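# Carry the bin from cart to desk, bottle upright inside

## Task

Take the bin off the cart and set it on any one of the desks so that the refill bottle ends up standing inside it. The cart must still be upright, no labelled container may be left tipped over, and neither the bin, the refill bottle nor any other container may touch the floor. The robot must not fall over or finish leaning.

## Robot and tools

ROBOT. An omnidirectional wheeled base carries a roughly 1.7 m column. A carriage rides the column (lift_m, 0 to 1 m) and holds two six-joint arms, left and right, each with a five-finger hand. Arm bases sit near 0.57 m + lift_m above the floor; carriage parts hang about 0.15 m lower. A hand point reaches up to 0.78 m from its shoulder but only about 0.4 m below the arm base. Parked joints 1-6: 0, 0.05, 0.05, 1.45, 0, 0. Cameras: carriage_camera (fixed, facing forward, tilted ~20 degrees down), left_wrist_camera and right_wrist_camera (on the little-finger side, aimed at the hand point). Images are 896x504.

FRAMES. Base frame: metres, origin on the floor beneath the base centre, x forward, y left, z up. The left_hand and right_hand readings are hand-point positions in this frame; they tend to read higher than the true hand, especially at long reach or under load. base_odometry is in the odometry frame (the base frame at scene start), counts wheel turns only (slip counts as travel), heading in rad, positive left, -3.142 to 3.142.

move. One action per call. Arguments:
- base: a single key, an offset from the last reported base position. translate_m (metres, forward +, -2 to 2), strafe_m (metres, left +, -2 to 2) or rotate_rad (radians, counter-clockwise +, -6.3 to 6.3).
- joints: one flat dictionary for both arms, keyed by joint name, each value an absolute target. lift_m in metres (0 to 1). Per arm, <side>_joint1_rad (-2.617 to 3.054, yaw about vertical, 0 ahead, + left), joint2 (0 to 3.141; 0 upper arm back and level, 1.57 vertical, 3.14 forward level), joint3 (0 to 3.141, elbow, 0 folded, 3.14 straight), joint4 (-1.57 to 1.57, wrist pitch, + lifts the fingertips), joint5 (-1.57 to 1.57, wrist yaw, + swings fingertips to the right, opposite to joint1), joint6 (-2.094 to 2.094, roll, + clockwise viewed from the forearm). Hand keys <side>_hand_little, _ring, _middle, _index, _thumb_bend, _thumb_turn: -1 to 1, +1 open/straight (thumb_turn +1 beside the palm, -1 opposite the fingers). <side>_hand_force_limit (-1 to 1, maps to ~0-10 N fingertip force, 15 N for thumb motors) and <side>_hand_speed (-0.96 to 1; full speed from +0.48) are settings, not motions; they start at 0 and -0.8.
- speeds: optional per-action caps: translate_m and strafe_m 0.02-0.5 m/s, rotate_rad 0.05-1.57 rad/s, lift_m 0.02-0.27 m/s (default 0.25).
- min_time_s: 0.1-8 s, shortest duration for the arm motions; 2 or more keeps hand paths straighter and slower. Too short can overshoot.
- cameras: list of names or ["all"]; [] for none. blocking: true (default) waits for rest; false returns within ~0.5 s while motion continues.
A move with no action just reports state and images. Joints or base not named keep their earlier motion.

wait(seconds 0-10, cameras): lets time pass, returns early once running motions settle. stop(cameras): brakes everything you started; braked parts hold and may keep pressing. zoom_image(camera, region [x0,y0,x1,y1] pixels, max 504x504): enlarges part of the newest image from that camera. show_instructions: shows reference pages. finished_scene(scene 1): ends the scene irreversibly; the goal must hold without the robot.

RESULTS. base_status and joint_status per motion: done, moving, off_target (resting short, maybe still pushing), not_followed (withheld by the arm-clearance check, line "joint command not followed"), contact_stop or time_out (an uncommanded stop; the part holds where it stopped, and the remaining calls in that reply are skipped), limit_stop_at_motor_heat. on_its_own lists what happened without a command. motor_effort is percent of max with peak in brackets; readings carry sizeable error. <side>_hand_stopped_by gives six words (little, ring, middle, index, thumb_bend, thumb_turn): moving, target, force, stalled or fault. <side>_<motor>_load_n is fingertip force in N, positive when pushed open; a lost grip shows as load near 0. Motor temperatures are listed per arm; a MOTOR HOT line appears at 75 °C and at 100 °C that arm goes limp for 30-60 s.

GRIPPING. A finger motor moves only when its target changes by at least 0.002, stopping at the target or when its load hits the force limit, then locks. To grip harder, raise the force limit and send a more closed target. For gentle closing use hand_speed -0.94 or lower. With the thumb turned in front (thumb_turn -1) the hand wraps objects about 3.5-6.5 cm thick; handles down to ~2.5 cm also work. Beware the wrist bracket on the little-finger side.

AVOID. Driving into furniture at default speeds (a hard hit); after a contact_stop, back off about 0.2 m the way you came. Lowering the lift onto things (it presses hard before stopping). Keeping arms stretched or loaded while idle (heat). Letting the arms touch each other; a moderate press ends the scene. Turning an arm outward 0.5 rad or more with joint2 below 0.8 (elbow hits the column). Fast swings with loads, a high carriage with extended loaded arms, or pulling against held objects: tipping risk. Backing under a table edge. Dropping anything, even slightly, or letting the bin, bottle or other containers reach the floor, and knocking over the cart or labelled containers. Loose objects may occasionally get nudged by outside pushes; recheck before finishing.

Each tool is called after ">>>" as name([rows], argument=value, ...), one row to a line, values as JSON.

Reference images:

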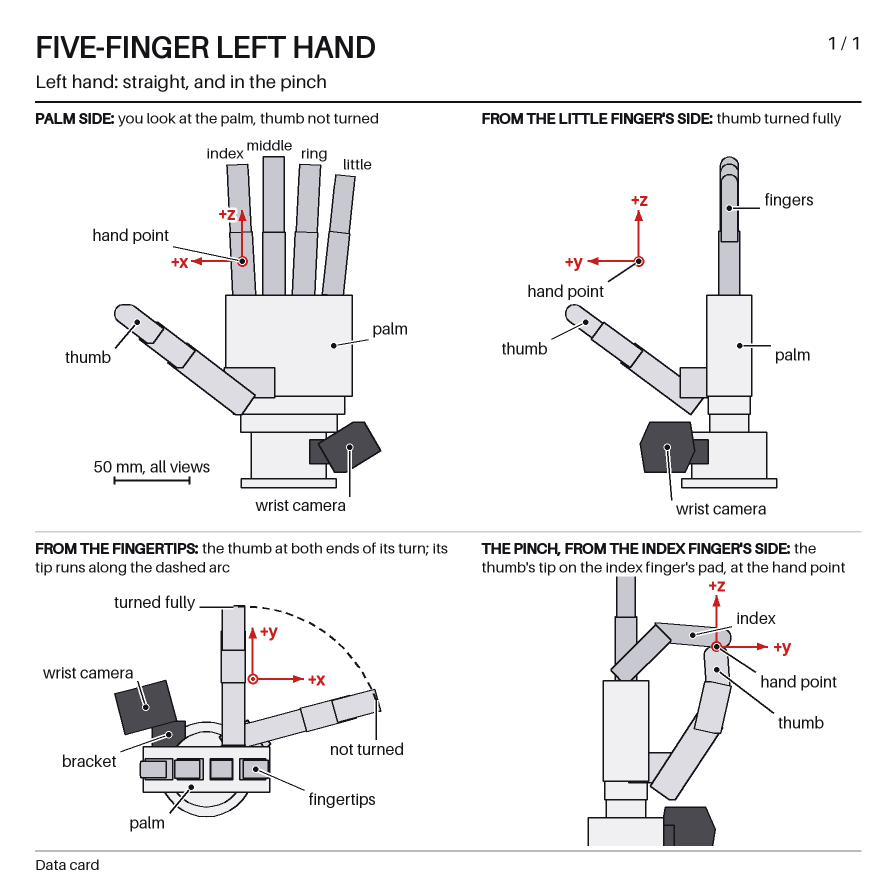

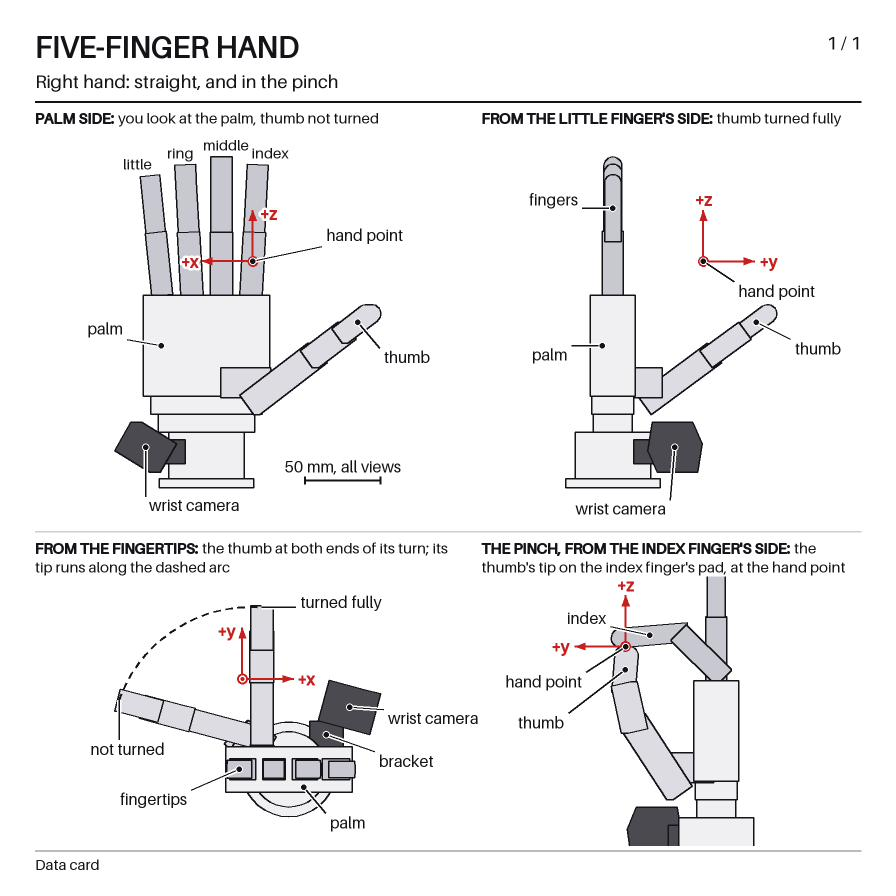

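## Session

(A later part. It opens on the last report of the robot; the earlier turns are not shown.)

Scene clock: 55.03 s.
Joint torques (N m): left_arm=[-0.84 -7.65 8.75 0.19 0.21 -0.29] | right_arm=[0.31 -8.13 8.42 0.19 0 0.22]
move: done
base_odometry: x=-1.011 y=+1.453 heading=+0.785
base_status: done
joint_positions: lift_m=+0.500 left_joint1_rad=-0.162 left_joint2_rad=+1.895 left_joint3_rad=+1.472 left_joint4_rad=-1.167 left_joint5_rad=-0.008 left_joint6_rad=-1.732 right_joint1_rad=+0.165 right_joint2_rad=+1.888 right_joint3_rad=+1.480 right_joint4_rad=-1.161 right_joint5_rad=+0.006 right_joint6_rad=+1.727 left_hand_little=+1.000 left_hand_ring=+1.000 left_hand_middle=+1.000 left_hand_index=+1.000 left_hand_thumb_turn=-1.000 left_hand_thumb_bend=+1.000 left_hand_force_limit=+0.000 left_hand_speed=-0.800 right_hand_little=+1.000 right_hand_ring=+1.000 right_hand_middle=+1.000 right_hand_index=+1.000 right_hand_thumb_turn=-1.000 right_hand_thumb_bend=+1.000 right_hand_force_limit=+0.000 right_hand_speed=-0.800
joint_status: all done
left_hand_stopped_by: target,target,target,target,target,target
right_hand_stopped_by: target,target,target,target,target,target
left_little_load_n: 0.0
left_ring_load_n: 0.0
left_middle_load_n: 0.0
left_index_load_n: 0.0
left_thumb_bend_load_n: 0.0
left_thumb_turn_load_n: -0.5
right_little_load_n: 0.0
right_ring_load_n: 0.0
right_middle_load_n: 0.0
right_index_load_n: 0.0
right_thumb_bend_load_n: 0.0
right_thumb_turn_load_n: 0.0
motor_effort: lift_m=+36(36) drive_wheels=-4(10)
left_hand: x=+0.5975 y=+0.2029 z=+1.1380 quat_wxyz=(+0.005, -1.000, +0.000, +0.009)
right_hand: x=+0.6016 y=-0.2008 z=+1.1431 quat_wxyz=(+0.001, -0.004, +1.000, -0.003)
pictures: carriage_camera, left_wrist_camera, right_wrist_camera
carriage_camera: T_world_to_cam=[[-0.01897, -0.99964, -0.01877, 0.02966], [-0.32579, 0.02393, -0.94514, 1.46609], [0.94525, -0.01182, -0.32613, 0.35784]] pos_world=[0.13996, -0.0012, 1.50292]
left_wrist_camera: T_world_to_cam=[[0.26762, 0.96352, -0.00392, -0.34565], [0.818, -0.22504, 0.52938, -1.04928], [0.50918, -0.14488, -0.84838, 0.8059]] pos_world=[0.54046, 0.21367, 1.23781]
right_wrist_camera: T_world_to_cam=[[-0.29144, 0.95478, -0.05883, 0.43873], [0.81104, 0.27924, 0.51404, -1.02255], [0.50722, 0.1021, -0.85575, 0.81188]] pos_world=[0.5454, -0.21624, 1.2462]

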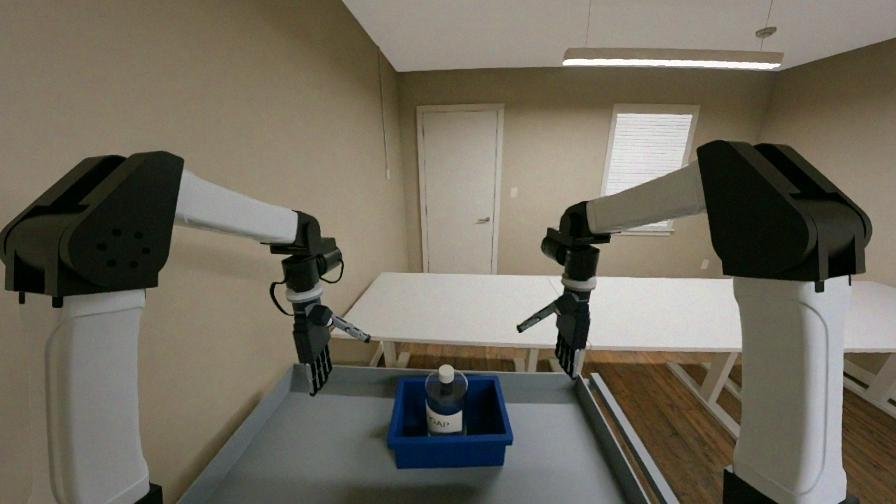

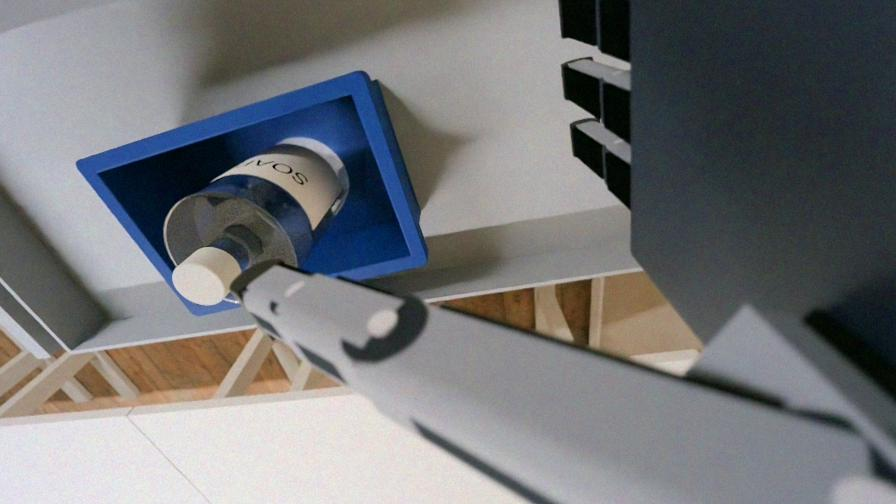

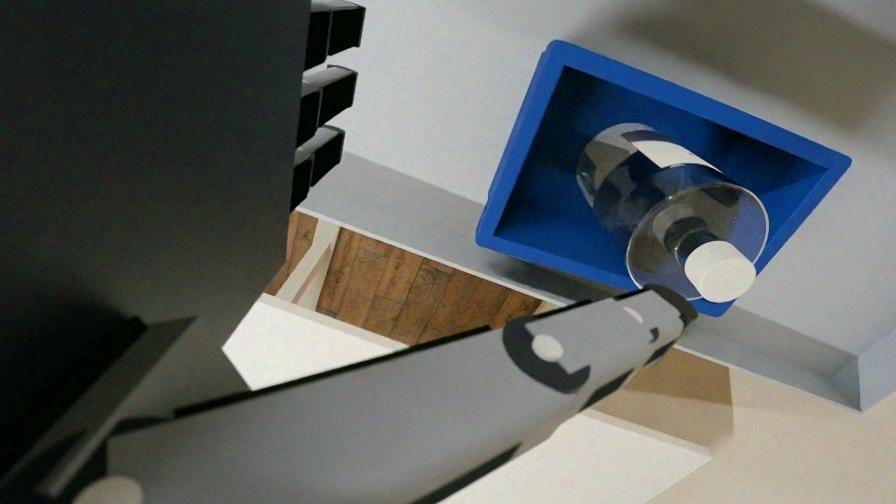

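>>> move(joints={"lift_m": 0.4}, cameras=["all"])

>>> zoom_image(camera="carriage_camera", region=[370, 310, 530, 470])

Scene clock: 59.10 s.
Joint torques (N m): left_arm=[-0.84 -8.53 7.8 0.23 0.21 -0.3] | right_arm=[0.29 -9.05 7.56 0.2 -0.02 0.2]
move: done
base_odometry: x=-1.011 y=+1.453 heading=+0.785
base_status: not commanded
joint_positions: lift_m=+0.400 left_joint1_rad=-0.162 left_joint2_rad=+1.904 left_joint3_rad=+1.482 left_joint4_rad=-1.170 left_joint5_rad=-0.008 left_joint6_rad=-1.733 right_joint1_rad=+0.165 right_joint2_rad=+1.896 right_joint3_rad=+1.489 right_joint4_rad=-1.163 right_joint5_rad=+0.006 right_joint6_rad=+1.727 left_hand_little=+1.000 left_hand_ring=+1.000 left_hand_middle=+1.000 left_hand_index=+1.000 left_hand_thumb_turn=-1.000 left_hand_thumb_bend=+1.000 left_hand_force_limit=+0.000 left_hand_speed=-0.800 right_hand_little=+1.000 right_hand_ring=+1.000 right_hand_middle=+1.000 right_hand_index=+1.000 right_hand_thumb_turn=-1.000 right_hand_thumb_bend=+1.000 right_hand_force_limit=+0.000 right_hand_speed=-0.800
joint_status: all done
left_hand_stopped_by: target,target,target,target,target,target
right_hand_stopped_by: target,target,target,target,target,target
left_little_load_n: 0.0
left_ring_load_n: 0.0
left_middle_load_n: 0.0
left_index_load_n: 0.0
left_thumb_bend_load_n: 0.0
left_thumb_turn_load_n: 0.0
right_little_load_n: 0.0
right_ring_load_n: 0.0
right_middle_load_n: 0.0
right_index_load_n: 0.0
right_thumb_bend_load_n: 0.0
right_thumb_turn_load_n: 0.0
motor_effort: lift_m=+37(39) drive_wheels=-2(6)
left_hand: x=+0.5995 y=+0.2026 z=+1.0372 quat_wxyz=(+0.005, -1.000, +0.000, +0.010)
right_hand: x=+0.6033 y=-0.2006 z=+1.0425 quat_wxyz=(+0.001, -0.004, +1.000, -0.003)
pictures: carriage_camera, left_wrist_camera, right_wrist_camera
carriage_camera: T_world_to_cam=[[-0.01897, -0.99964, -0.01877, 0.02778], [-0.32579, 0.02393, -0.94514, 1.37149], [0.94525, -0.01182, -0.32613, 0.32519]] pos_world=[0.13996, -0.0012, 1.40282]
left_wrist_camera: T_world_to_cam=[[0.26724, 0.96362, -0.00412, -0.34594], [0.81891, -0.22485, 0.52804, -0.99691], [0.50791, -0.14449, -0.84921, 0.72094]] pos_world=[0.54266, 0.21337, 1.13722]
right_wrist_camera: T_world_to_cam=[[-0.29122, 0.95486, -0.05863, 0.43272], [0.81174, 0.27907, 0.51302, -0.9717], [0.50623, 0.1018, -0.85637, 0.72612]] pos_world=[0.5472, -0.21594, 1.1457]

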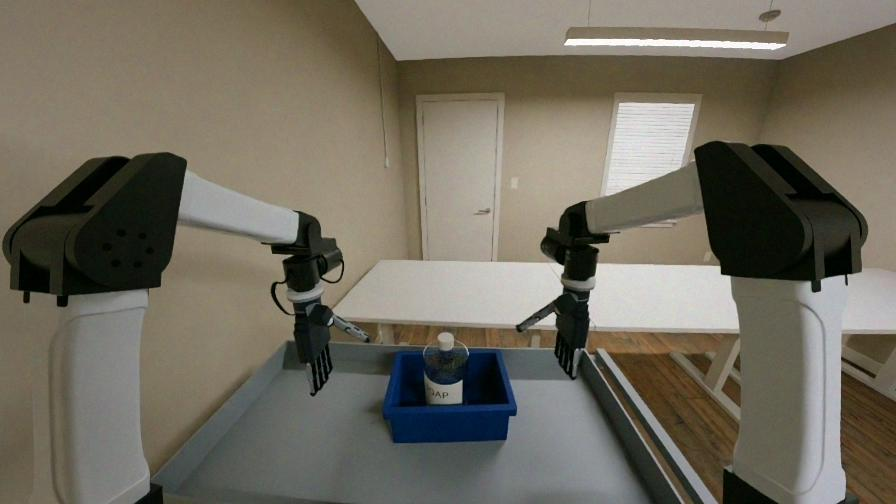

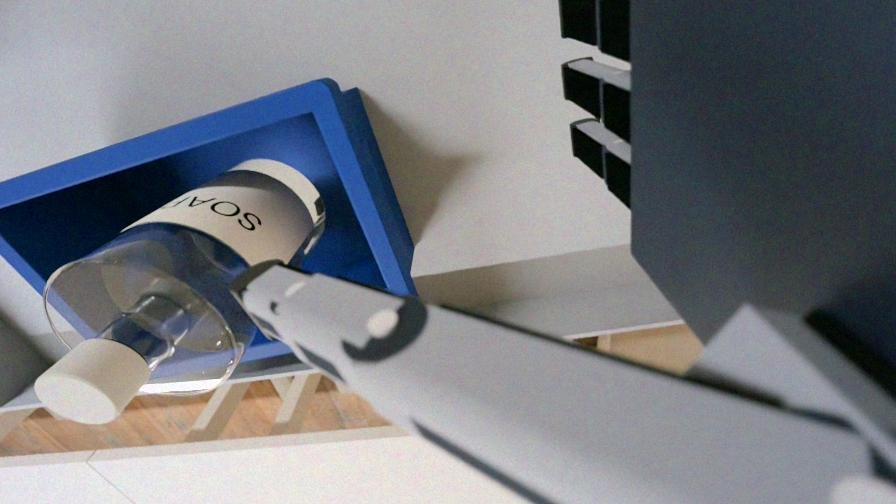

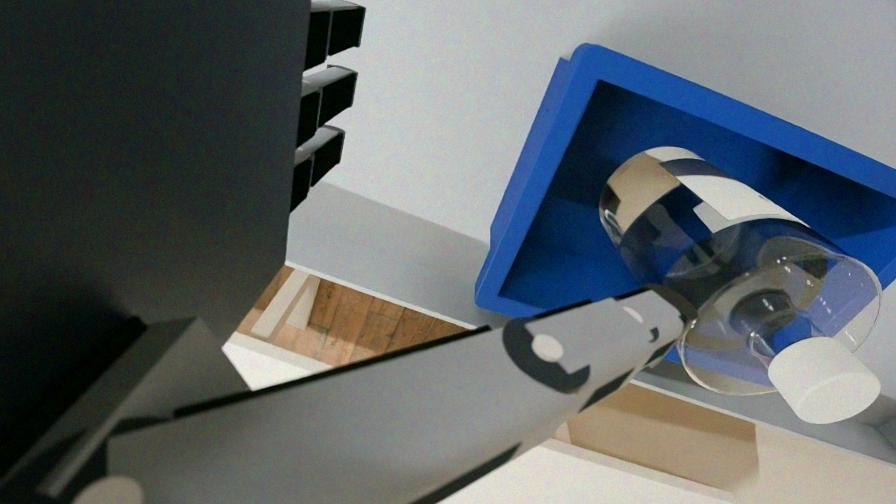

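Scaled by 3.150 from the camera's image (finer frame: 1280x720).

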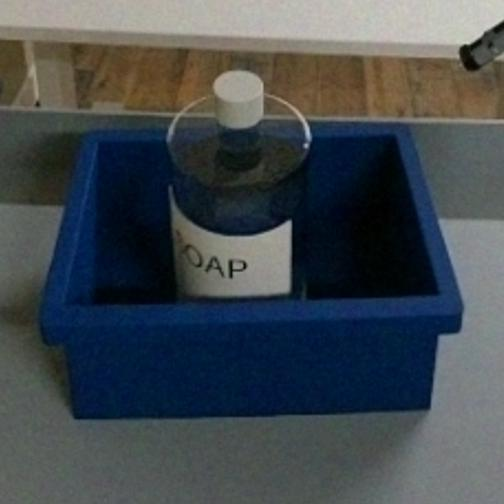

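>>> move(joints={"lift_m": 0.5})

>>> move(joints={"left_joint1_rad": -0.262, "left_joint2_rad": 2.30, "left_joint3_rad": 1.47, "left_joint4_rad": -0.75, "left_joint5_rad": 0, "left_joint6_rad": -1.83, "right_joint1_rad": 0.26, "right_joint2_rad": 2.30, "right_joint3_rad": 1.47, "right_joint4_rad": -0.75, "right_joint5_rad": 0, "right_joint6_rad": 1.83}, min_time_s=3, cameras=["all"])

Scene clock: 63.90 s.
Joint torques (N m): left_arm=[-0.84 -8.62 7.68 0.21 0.21 -0.29] | right_arm=[0.24 -9.14 7.54 0.22 0 0.19]
move: done
base_odometry: x=-1.011 y=+1.453 heading=+0.785
base_status: not commanded
joint_positions: lift_m=+0.500 left_joint1_rad=-0.162 left_joint2_rad=+1.906 left_joint3_rad=+1.484 left_joint4_rad=-1.170 left_joint5_rad=-0.008 left_joint6_rad=-1.733 right_joint1_rad=+0.165 right_joint2_rad=+1.898 right_joint3_rad=+1.490 right_joint4_rad=-1.164 right_joint5_rad=+0.006 right_joint6_rad=+1.727 left_hand_little=+1.000 left_hand_ring=+1.000 left_hand_middle=+1.000 left_hand_index=+1.000 left_hand_thumb_turn=-1.000 left_hand_thumb_bend=+1.000 left_hand_force_limit=+0.000 left_hand_speed=-0.800 right_hand_little=+1.000 right_hand_ring=+1.000 right_hand_middle=+1.000 right_hand_index=+1.000 right_hand_thumb_turn=-1.000 right_hand_thumb_bend=+1.000 right_hand_force_limit=+0.000 right_hand_speed=-0.800
joint_status: all done
left_hand_stopped_by: target,target,target,target,target,target
right_hand_stopped_by: target,target,target,target,target,target
left_little_load_n: 0.0
left_ring_load_n: 0.0
left_middle_load_n: 0.0
left_index_load_n: 0.0
left_thumb_bend_load_n: 0.0
left_thumb_turn_load_n: 0.0
right_little_load_n: 0.0
right_ring_load_n: 0.0
right_middle_load_n: 0.0
right_index_load_n: 0.0
right_thumb_bend_load_n: 0.0
right_thumb_turn_load_n: 0.0
motor_effort: lift_m=+35(44) drive_wheels=-2(9)
left_hand: x=+0.5997 y=+0.2026 z=+1.1374 quat_wxyz=(+0.005, -1.000, +0.000, +0.010)
right_hand: x=+0.6033 y=-0.2006 z=+1.1424 quat_wxyz=(+0.000, -0.004, +1.000, -0.003)
pictures: none

Scene clock: 67.20 s.
Joint torques (N m): left_arm=[-0.83 -9.63 4.92 0.35 0.22 -0.31] | right_arm=[0.31 -10.41 4.98 0.46 -0.02 0.2]
move: done
base_odometry: x=-1.011 y=+1.453 heading=+0.785
base_status: not commanded
joint_positions: lift_m=+0.500 left_joint1_rad=-0.255 left_joint2_rad=+2.293 left_joint3_rad=+1.474 left_joint4_rad=-0.762 left_joint5_rad=-0.008 left_joint6_rad=-1.823 right_joint1_rad=+0.255 right_joint2_rad=+2.283 right_joint3_rad=+1.479 right_joint4_rad=-0.765 right_joint5_rad=+0.006 right_joint6_rad=+1.817 left_hand_little=+1.000 left_hand_ring=+1.000 left_hand_middle=+1.000 left_hand_index=+1.000 left_hand_thumb_turn=-1.000 left_hand_thumb_bend=+1.000 left_hand_force_limit=+0.000 left_hand_speed=-0.800 right_hand_little=+1.000 right_hand_ring=+1.000 right_hand_middle=+1.000 right_hand_index=+1.000 right_hand_thumb_turn=-1.000 right_hand_thumb_bend=+1.000 right_hand_force_limit=+0.000 right_hand_speed=-0.800
joint_status: all done
left_hand_stopped_by: target,target,target,target,target,target
right_hand_stopped_by: target,target,target,target,target,target
left_little_load_n: 0.0
left_ring_load_n: 0.0
left_middle_load_n: 0.0
left_index_load_n: 0.0
left_thumb_bend_load_n: 0.0
left_thumb_turn_load_n: 0.0
right_little_load_n: 0.0
right_ring_load_n: 0.0
right_middle_load_n: 0.0
right_index_load_n: 0.0
right_thumb_bend_load_n: 0.0
right_thumb_turn_load_n: 0.0
motor_effort: lift_m=+35(36) drive_wheels=-6(8)
left_hand: x=+0.6452 y=+0.1574 z=+0.9941 quat_wxyz=(+0.005, -1.000, +0.001, +0.004)
right_hand: x=+0.6477 y=-0.1562 z=+0.9994 quat_wxyz=(+0.001, -0.004, +1.000, -0.003)
pictures: carriage_camera, left_wrist_camera, right_wrist_camera
carriage_camera: T_world_to_cam=[[-0.01897, -0.99964, -0.01877, 0.02966], [-0.32579, 0.02393, -0.94514, 1.46609], [0.94525, -0.01182, -0.32613, 0.35784]] pos_world=[0.13996, -0.0012, 1.50292]
left_wrist_camera: T_world_to_cam=[[0.26988, 0.96289, -0.00197, -0.31844], [0.81223, -0.22655, 0.53755, -1.02652], [0.51716, -0.14667, -0.84323, 0.643]] pos_world=[0.58718, 0.16838, 1.09338]
right_wrist_camera: T_world_to_cam=[[-0.29143, 0.95479, -0.05863, 0.40091], [0.81117, 0.27915, 0.51388, -0.99845], [0.50702, 0.1022, -0.85586, 0.66122]] pos_world=[0.5915, -0.17164, 1.1025]

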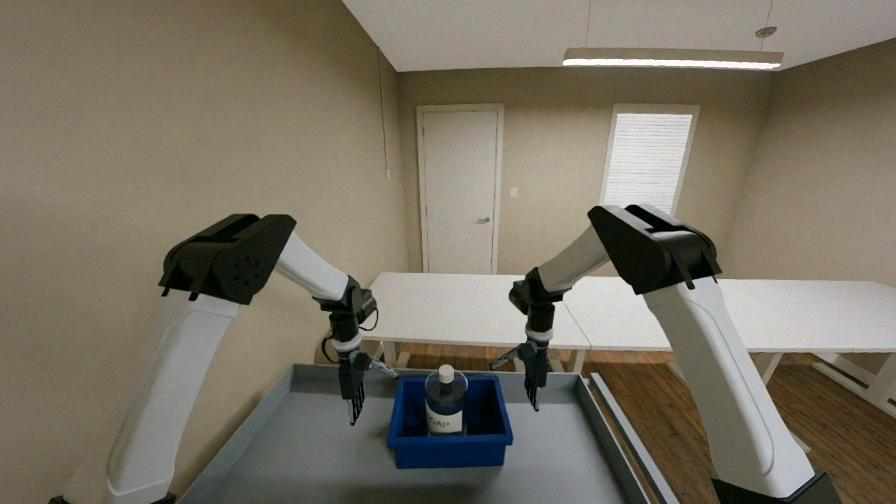

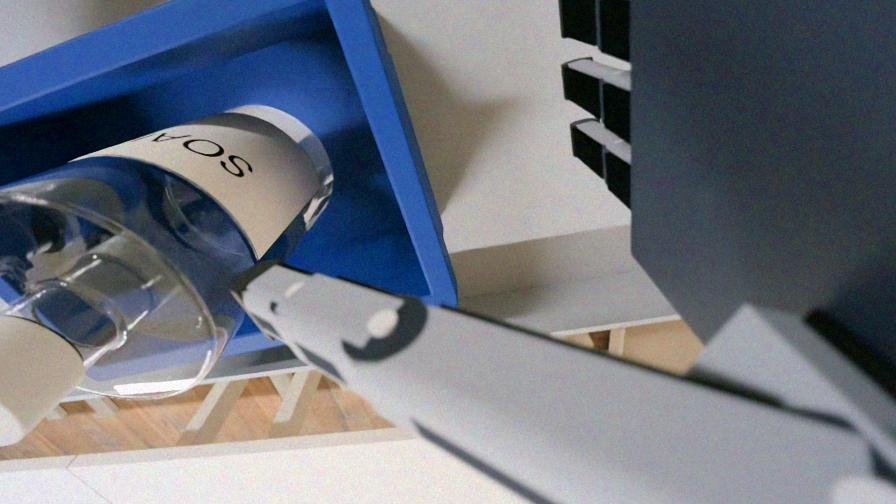

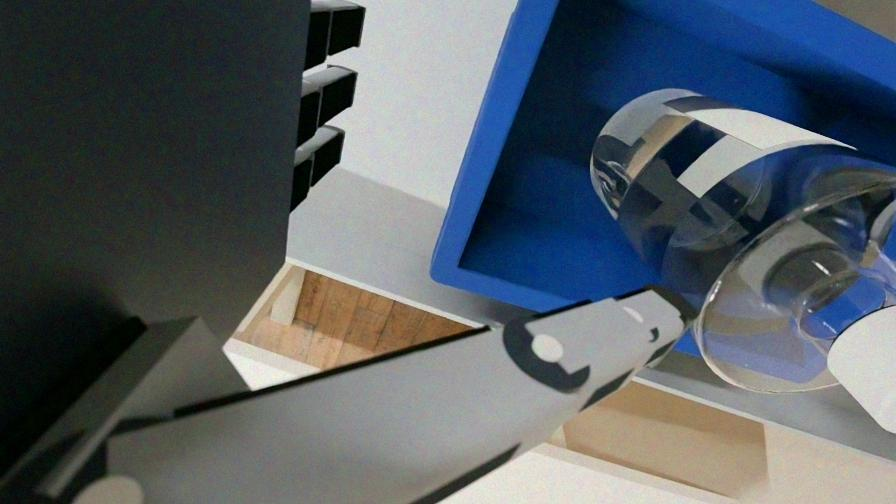

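>>> move(joints={"left_joint1_rad": -0.298, "left_joint2_rad": 2.478, "left_joint3_rad": 1.579, "left_joint4_rad": -0.681, "left_joint6_rad": -1.866, "right_joint1_rad": 0.245, "right_joint2_rad": 2.478, "right_joint3_rad": 1.579, "right_joint4_rad": -0.681, "right_joint6_rad": 1.815}, min_time_s=2, cameras=["all"])

Scene clock: 72.23 s.
Joint torques (N m): left_arm=[-0.85 -10.28 7.1 0.3 0.23 -0.3] | right_arm=[-0.61 -11.08 7.1 0.41 0 0.05]
Motor temperatures (°C): left_arm=[28 35 37 34 26 27] | right_arm=[25 36 32 33 28 29]
move: done
base_odometry: x=-1.011 y=+1.453 heading=+0.785
base_status: not commanded
joint_positions: lift_m=+0.500 left_joint1_rad=-0.290 left_joint2_rad=+2.470 left_joint3_rad=+1.556 left_joint4_rad=-0.693 left_joint5_rad=-0.008 left_joint6_rad=-1.859 right_joint1_rad=+0.250 right_joint2_rad=+2.461 right_joint3_rad=+1.562 right_joint4_rad=-0.696 right_joint5_rad=+0.006 right_joint6_rad=+1.817 left_hand_little=+1.000 left_hand_ring=+1.000 left_hand_middle=+1.000 left_hand_index=+1.000 left_hand_thumb_turn=-1.000 left_hand_thumb_bend=+1.000 left_hand_force_limit=+0.000 left_hand_speed=-0.800 right_hand_little=+1.000 right_hand_ring=+1.000 right_hand_middle=+1.000 right_hand_index=+1.000 right_hand_thumb_turn=-1.000 right_hand_thumb_bend=+1.000 right_hand_force_limit=+0.000 right_hand_speed=-0.800
joint_status: all done
left_hand_stopped_by: target,target,target,target,target,target
right_hand_stopped_by: target,target,target,target,target,target
left_little_load_n: 0.0
left_ring_load_n: 0.0
left_middle_load_n: 0.0
left_index_load_n: 0.0
left_thumb_bend_load_n: 0.0
left_thumb_turn_load_n: 0.0
right_little_load_n: 0.0
right_ring_load_n: 0.0
right_middle_load_n: 0.0
right_index_load_n: 0.0
right_thumb_bend_load_n: 0.0
right_thumb_turn_load_n: 0.5
motor_effort: lift_m=+35(36) drive_wheels=-3(7)
left_hand: x=+0.6519 y=+0.1405 z=+0.9397 quat_wxyz=(+0.009, -1.000, +0.001, +0.016)
right_hand: x=+0.6604 y=-0.1552 z=+0.9453 quat_wxyz=(-0.011, -0.002, +1.000, -0.006)
pictures: carriage_camera, left_wrist_camera, right_wrist_camera
carriage_camera: T_world_to_cam=[[-0.01897, -0.99964, -0.01877, 0.02966], [-0.32579, 0.02393, -0.94514, 1.46609], [0.94525, -0.01182, -0.32613, 0.35784]] pos_world=[0.13996, -0.0012, 1.50292]
left_wrist_camera: T_world_to_cam=[[0.26912, 0.96311, -0.00116, -0.30443], [0.82547, -0.23004, 0.51544, -0.99398], [0.49616, -0.13967, -0.85693, 0.61672]] pos_world=[0.59644, 0.15069, 1.04046]
right_wrist_camera: T_world_to_cam=[[-0.28816, 0.95585, -0.05763, 0.39765], [0.82462, 0.27829, 0.4925, -0.97005], [0.48679, 0.0944, -0.8684, 0.63245]] pos_world=[0.60664, -0.16984, 1.04988]

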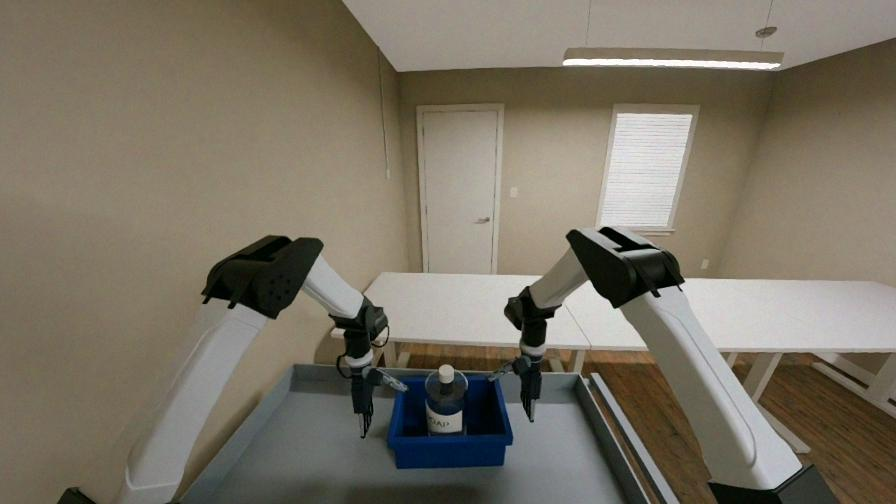

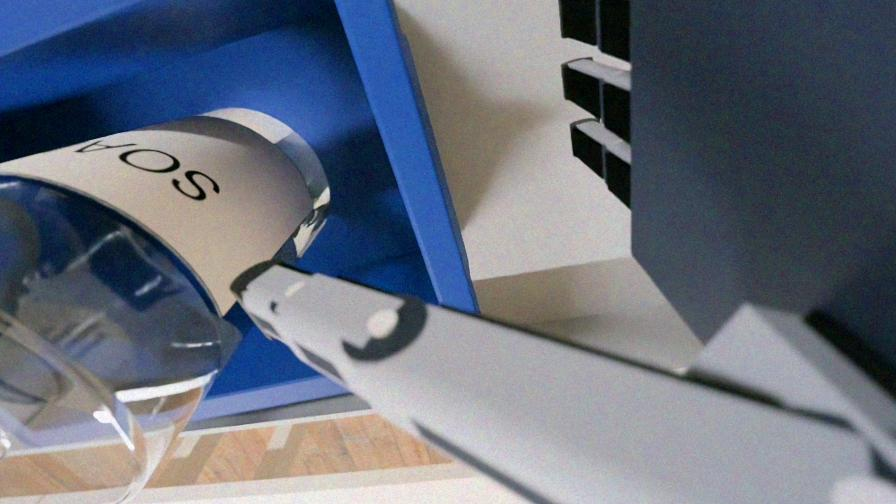

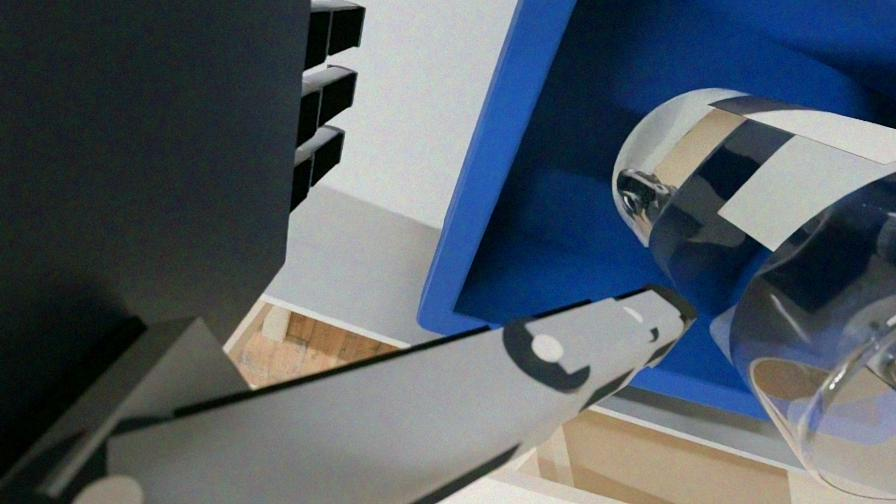

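>>> zoom_image(camera="carriage_camera", region=[330, 320, 570, 500])

Scaled by 2.100 from the camera's image (finer frame: 1280x720).

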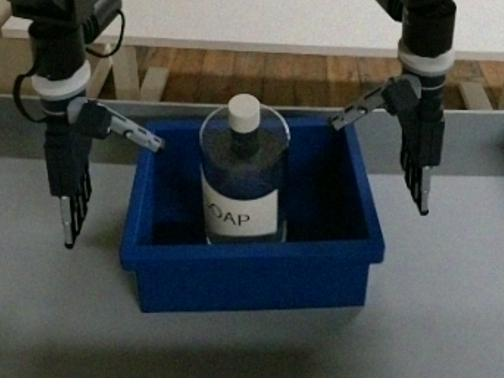

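>>> move(joints={"lift_m": 0.46, "left_joint2_rad": 2.447, "left_joint3_rad": 1.656, "left_joint4_rad": -0.76, "right_joint4_rad": -0.66}, min_time_s=2, speeds={"lift_m": 0.05}, cameras=["all"])

>>> zoom_image(camera="carriage_camera", region=[330, 300, 570, 480])

Scene clock: 79.33 s.
Joint torques (N m): left_arm=[-0.85 -12.97 7.56 0.15 0.2 -0.29] | right_arm=[-0.53 -11.54 6.86 0.45 0 0.04]
move: done
base_odometry: x=-1.011 y=+1.453 heading=+0.785
base_status: not commanded
joint_positions: lift_m=+0.460 left_joint1_rad=-0.290 left_joint2_rad=+2.470 left_joint3_rad=+1.631 left_joint4_rad=-0.750 left_joint5_rad=-0.008 left_joint6_rad=-1.859 right_joint1_rad=+0.250 right_joint2_rad=+2.465 right_joint3_rad=+1.565 right_joint4_rad=-0.675 right_joint5_rad=+0.006 right_joint6_rad=+1.817 left_hand_little=+1.000 left_hand_ring=+1.000 left_hand_middle=+1.000 left_hand_index=+1.000 left_hand_thumb_turn=-1.000 left_hand_thumb_bend=+1.000 left_hand_force_limit=+0.000 left_hand_speed=-0.800 right_hand_little=+1.000 right_hand_ring=+1.000 right_hand_middle=+1.000 right_hand_index=+1.000 right_hand_thumb_turn=-1.000 right_hand_thumb_bend=+1.000 right_hand_force_limit=+0.000 right_hand_speed=-0.800
joint_status: all done
left_hand_stopped_by: target,target,target,target,target,target
right_hand_stopped_by: target,target,target,target,target,target
left_little_load_n: 0.0
left_ring_load_n: 0.0
left_middle_load_n: 0.0
left_index_load_n: 0.0
left_thumb_bend_load_n: 0.0
left_thumb_turn_load_n: 0.0
right_little_load_n: 0.0
right_ring_load_n: 0.0
right_middle_load_n: 0.0
right_index_load_n: 0.0
right_thumb_bend_load_n: -0.5
right_thumb_turn_load_n: 0.0
motor_effort: lift_m=+37(40) drive_wheels=-6(8)
left_hand: x=+0.6676 y=+0.1358 z=+0.9154 quat_wxyz=(+0.006, -1.000, +0.001, +0.008)
right_hand: x=+0.6659 y=-0.1538 z=+0.9048 quat_wxyz=(-0.001, -0.002, +1.000, -0.004)
pictures: carriage_camera, left_wrist_camera, right_wrist_camera
carriage_camera: T_world_to_cam=[[-0.01897, -0.99964, -0.01877, 0.02891], [-0.32579, 0.02393, -0.94514, 1.42819], [0.94525, -0.01182, -0.32613, 0.34476]] pos_world=[0.13996, -0.0012, 1.46282]
left_wrist_camera: T_world_to_cam=[[0.26916, 0.96309, -0.00152, -0.30379], [0.81607, -0.22724, 0.53141, -1.00422], [0.51145, -0.14427, -0.84711, 0.569]] pos_world=[0.61027, 0.14648, 1.0152]
right_wrist_camera: T_world_to_cam=[[-0.28702, 0.95614, -0.05846, 0.39551], [0.8152, 0.27584, 0.50927, -0.96432], [0.50306, 0.09852, -0.85862, 0.57532]] pos_world=[0.61021, -0.16884, 1.0082]

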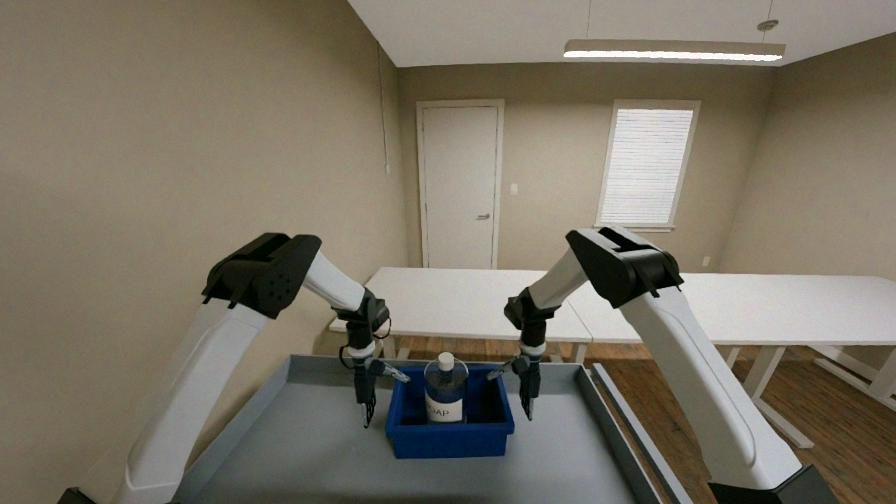

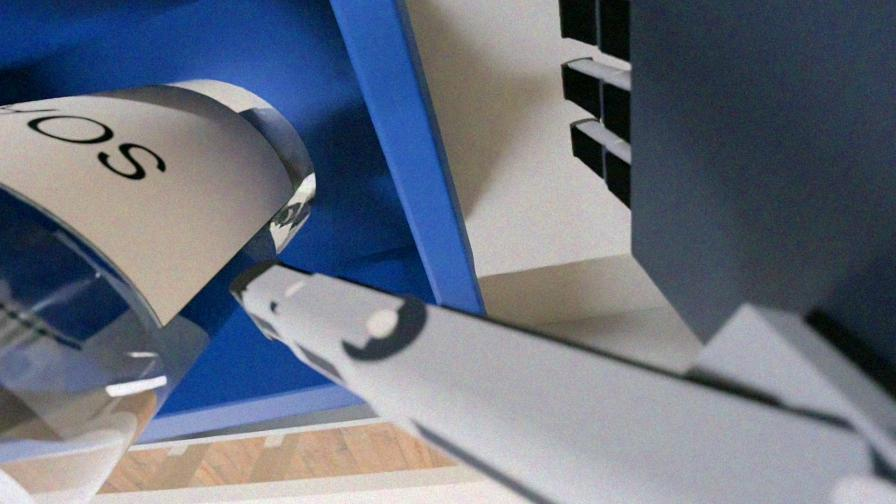

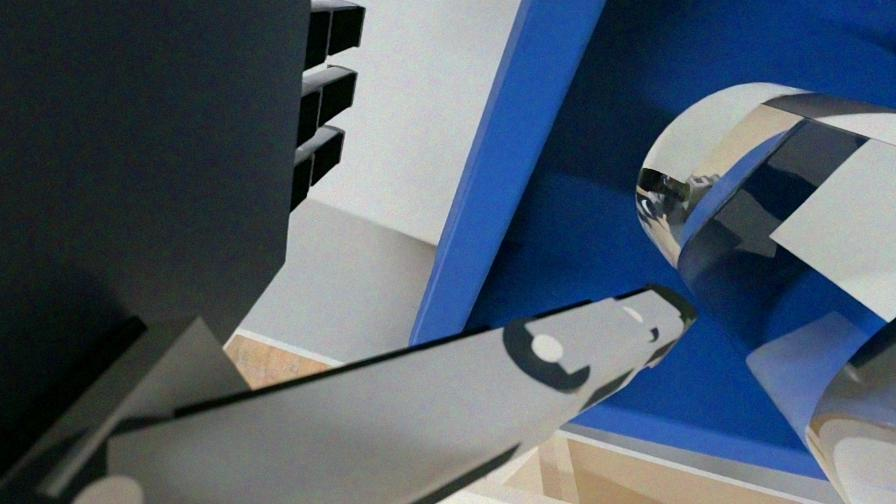

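Scaled by 2.100 from the camera's image (finer frame: 1280x720).

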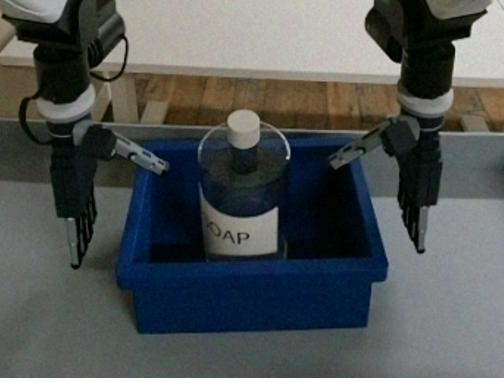

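>>> move(joints={"lift_m": 0.43, "right_joint1_rad": 0.234}, min_time_s=2, speeds={"lift_m": 0.04}, cameras=["all"])

>>> zoom_image(camera="carriage_camera", region=[330, 300, 570, 480])

Scene clock: 82.90 s.
Joint torques (N m): left_arm=[-0.85 -13.01 7.08 0.18 0.22 -0.29] | right_arm=[-0.57 -11.67 6.74 0.4 -0.03 0.06]
Motor temperatures (°C): left_arm=[28 40 37 34 26 27] | right_arm=[25 37 32 33 28 29]
move: done
base_odometry: x=-1.011 y=+1.453 heading=+0.785
base_status: not commanded
joint_positions: lift_m=+0.430 left_joint1_rad=-0.290 left_joint2_rad=+2.470 left_joint3_rad=+1.635 left_joint4_rad=-0.755 left_joint5_rad=-0.008 left_joint6_rad=-1.859 right_joint1_rad=+0.240 right_joint2_rad=+2.466 right_joint3_rad=+1.566 right_joint4_rad=-0.669 right_joint5_rad=+0.006 right_joint6_rad=+1.817 left_hand_little=+1.000 left_hand_ring=+1.000 left_hand_middle=+1.000 left_hand_index=+1.000 left_hand_thumb_turn=-1.000 left_hand_thumb_bend=+1.000 left_hand_force_limit=+0.000 left_hand_speed=-0.800 right_hand_little=+1.000 right_hand_ring=+1.000 right_hand_middle=+1.000 right_hand_index=+1.000 right_hand_thumb_turn=-1.000 right_hand_thumb_bend=+1.000 right_hand_force_limit=+0.000 right_hand_speed=-0.800
joint_status: all done
left_hand_stopped_by: target,target,target,target,target,target
right_hand_stopped_by: target,target,target,target,target,target
left_little_load_n: 0.0
left_ring_load_n: 0.0
left_middle_load_n: 0.0
left_index_load_n: 0.0
left_thumb_bend_load_n: 0.0
left_thumb_turn_load_n: 0.0
right_little_load_n: 0.0
right_ring_load_n: 0.0
right_middle_load_n: 0.0
right_index_load_n: 0.0
right_thumb_bend_load_n: -0.5
right_thumb_turn_load_n: 0.0
motor_effort: lift_m=+37(38) drive_wheels=-3(8)
left_hand: x=+0.6677 y=+0.1357 z=+0.8863 quat_wxyz=(+0.006, -1.000, +0.001, +0.008)
right_hand: x=+0.6692 y=-0.1578 z=+0.8748 quat_wxyz=(+0.001, +0.003, +1.000, -0.003)
pictures: carriage_camera, left_wrist_camera, right_wrist_camera
carriage_camera: T_world_to_cam=[[-0.01897, -0.99964, -0.01877, 0.02834], [-0.32579, 0.02393, -0.94514, 1.39984], [0.94525, -0.01182, -0.32613, 0.33498]] pos_world=[0.13996, -0.0012, 1.43282]
left_wrist_camera: T_world_to_cam=[[0.26912, 0.9631, -0.0015, -0.30382], [0.81688, -0.22744, 0.53007, -0.98818], [0.51018, -0.14388, -0.84795, 0.54573]] pos_world=[0.61057, 0.14638, 0.98611]
right_wrist_camera: T_world_to_cam=[[-0.27728, 0.959, -0.05867, 0.39268], [0.81501, 0.26711, 0.51421, -0.95624], [0.5088, 0.09476, -0.85565, 0.54129]] pos_world=[0.61282, -0.17245, 0.9779]

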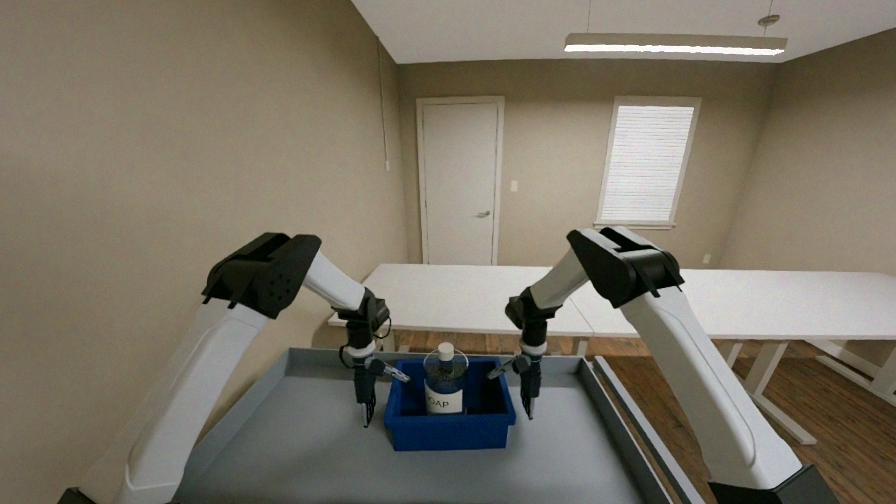

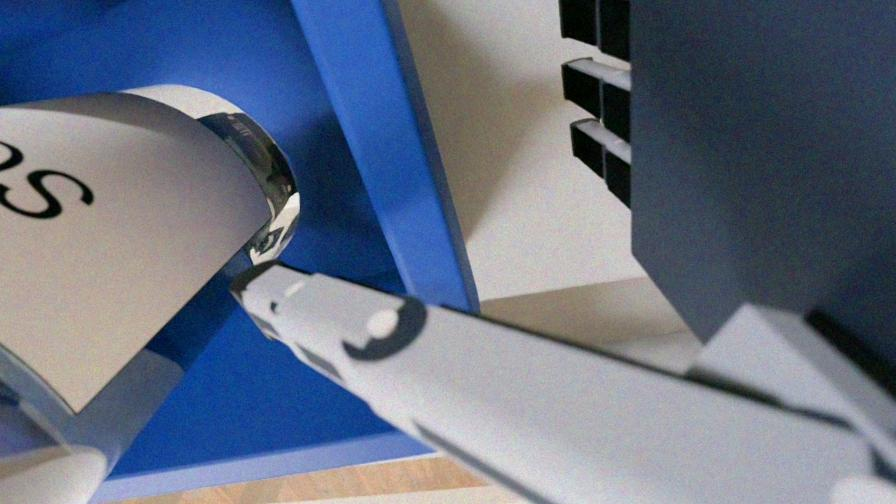

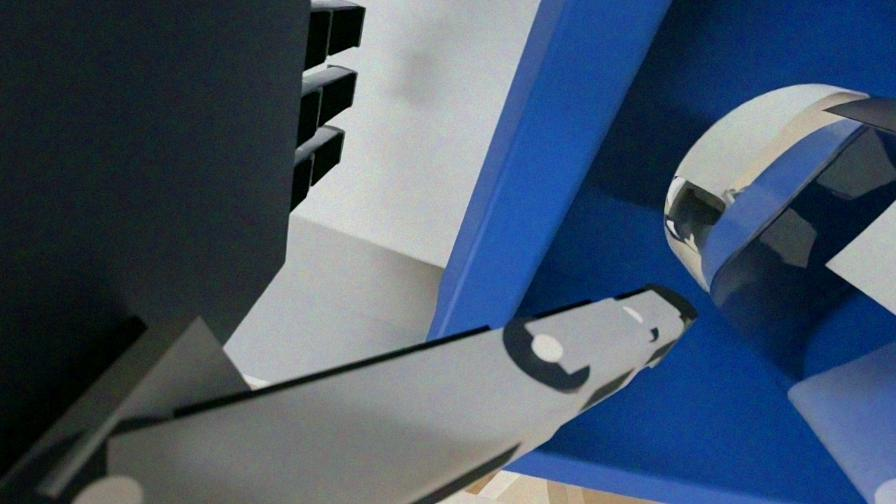

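Scaled by 2.100 from the camera's image (finer frame: 1280x720).

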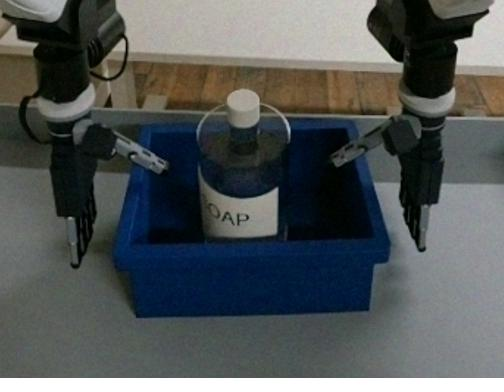

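>>> zoom_image(camera="right_wrist_camera", region=[400, 0, 720, 360])

>>> zoom_image(camera="left_wrist_camera", region=[230, 0, 550, 360])

Scaled by 1.400 from the camera's image (finer frame: 1280x720).

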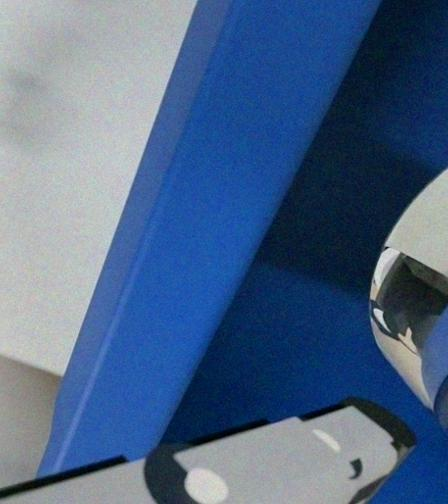

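Scaled by 1.400 from the camera's image (finer frame: 1280x720).

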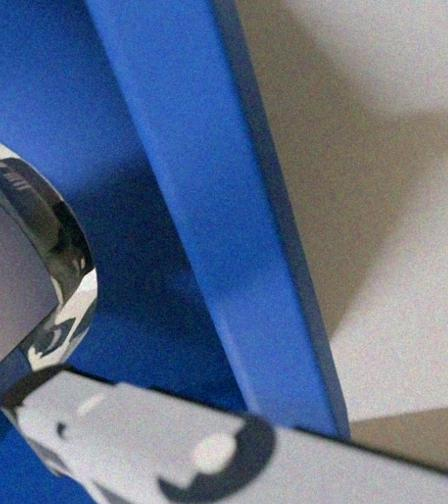

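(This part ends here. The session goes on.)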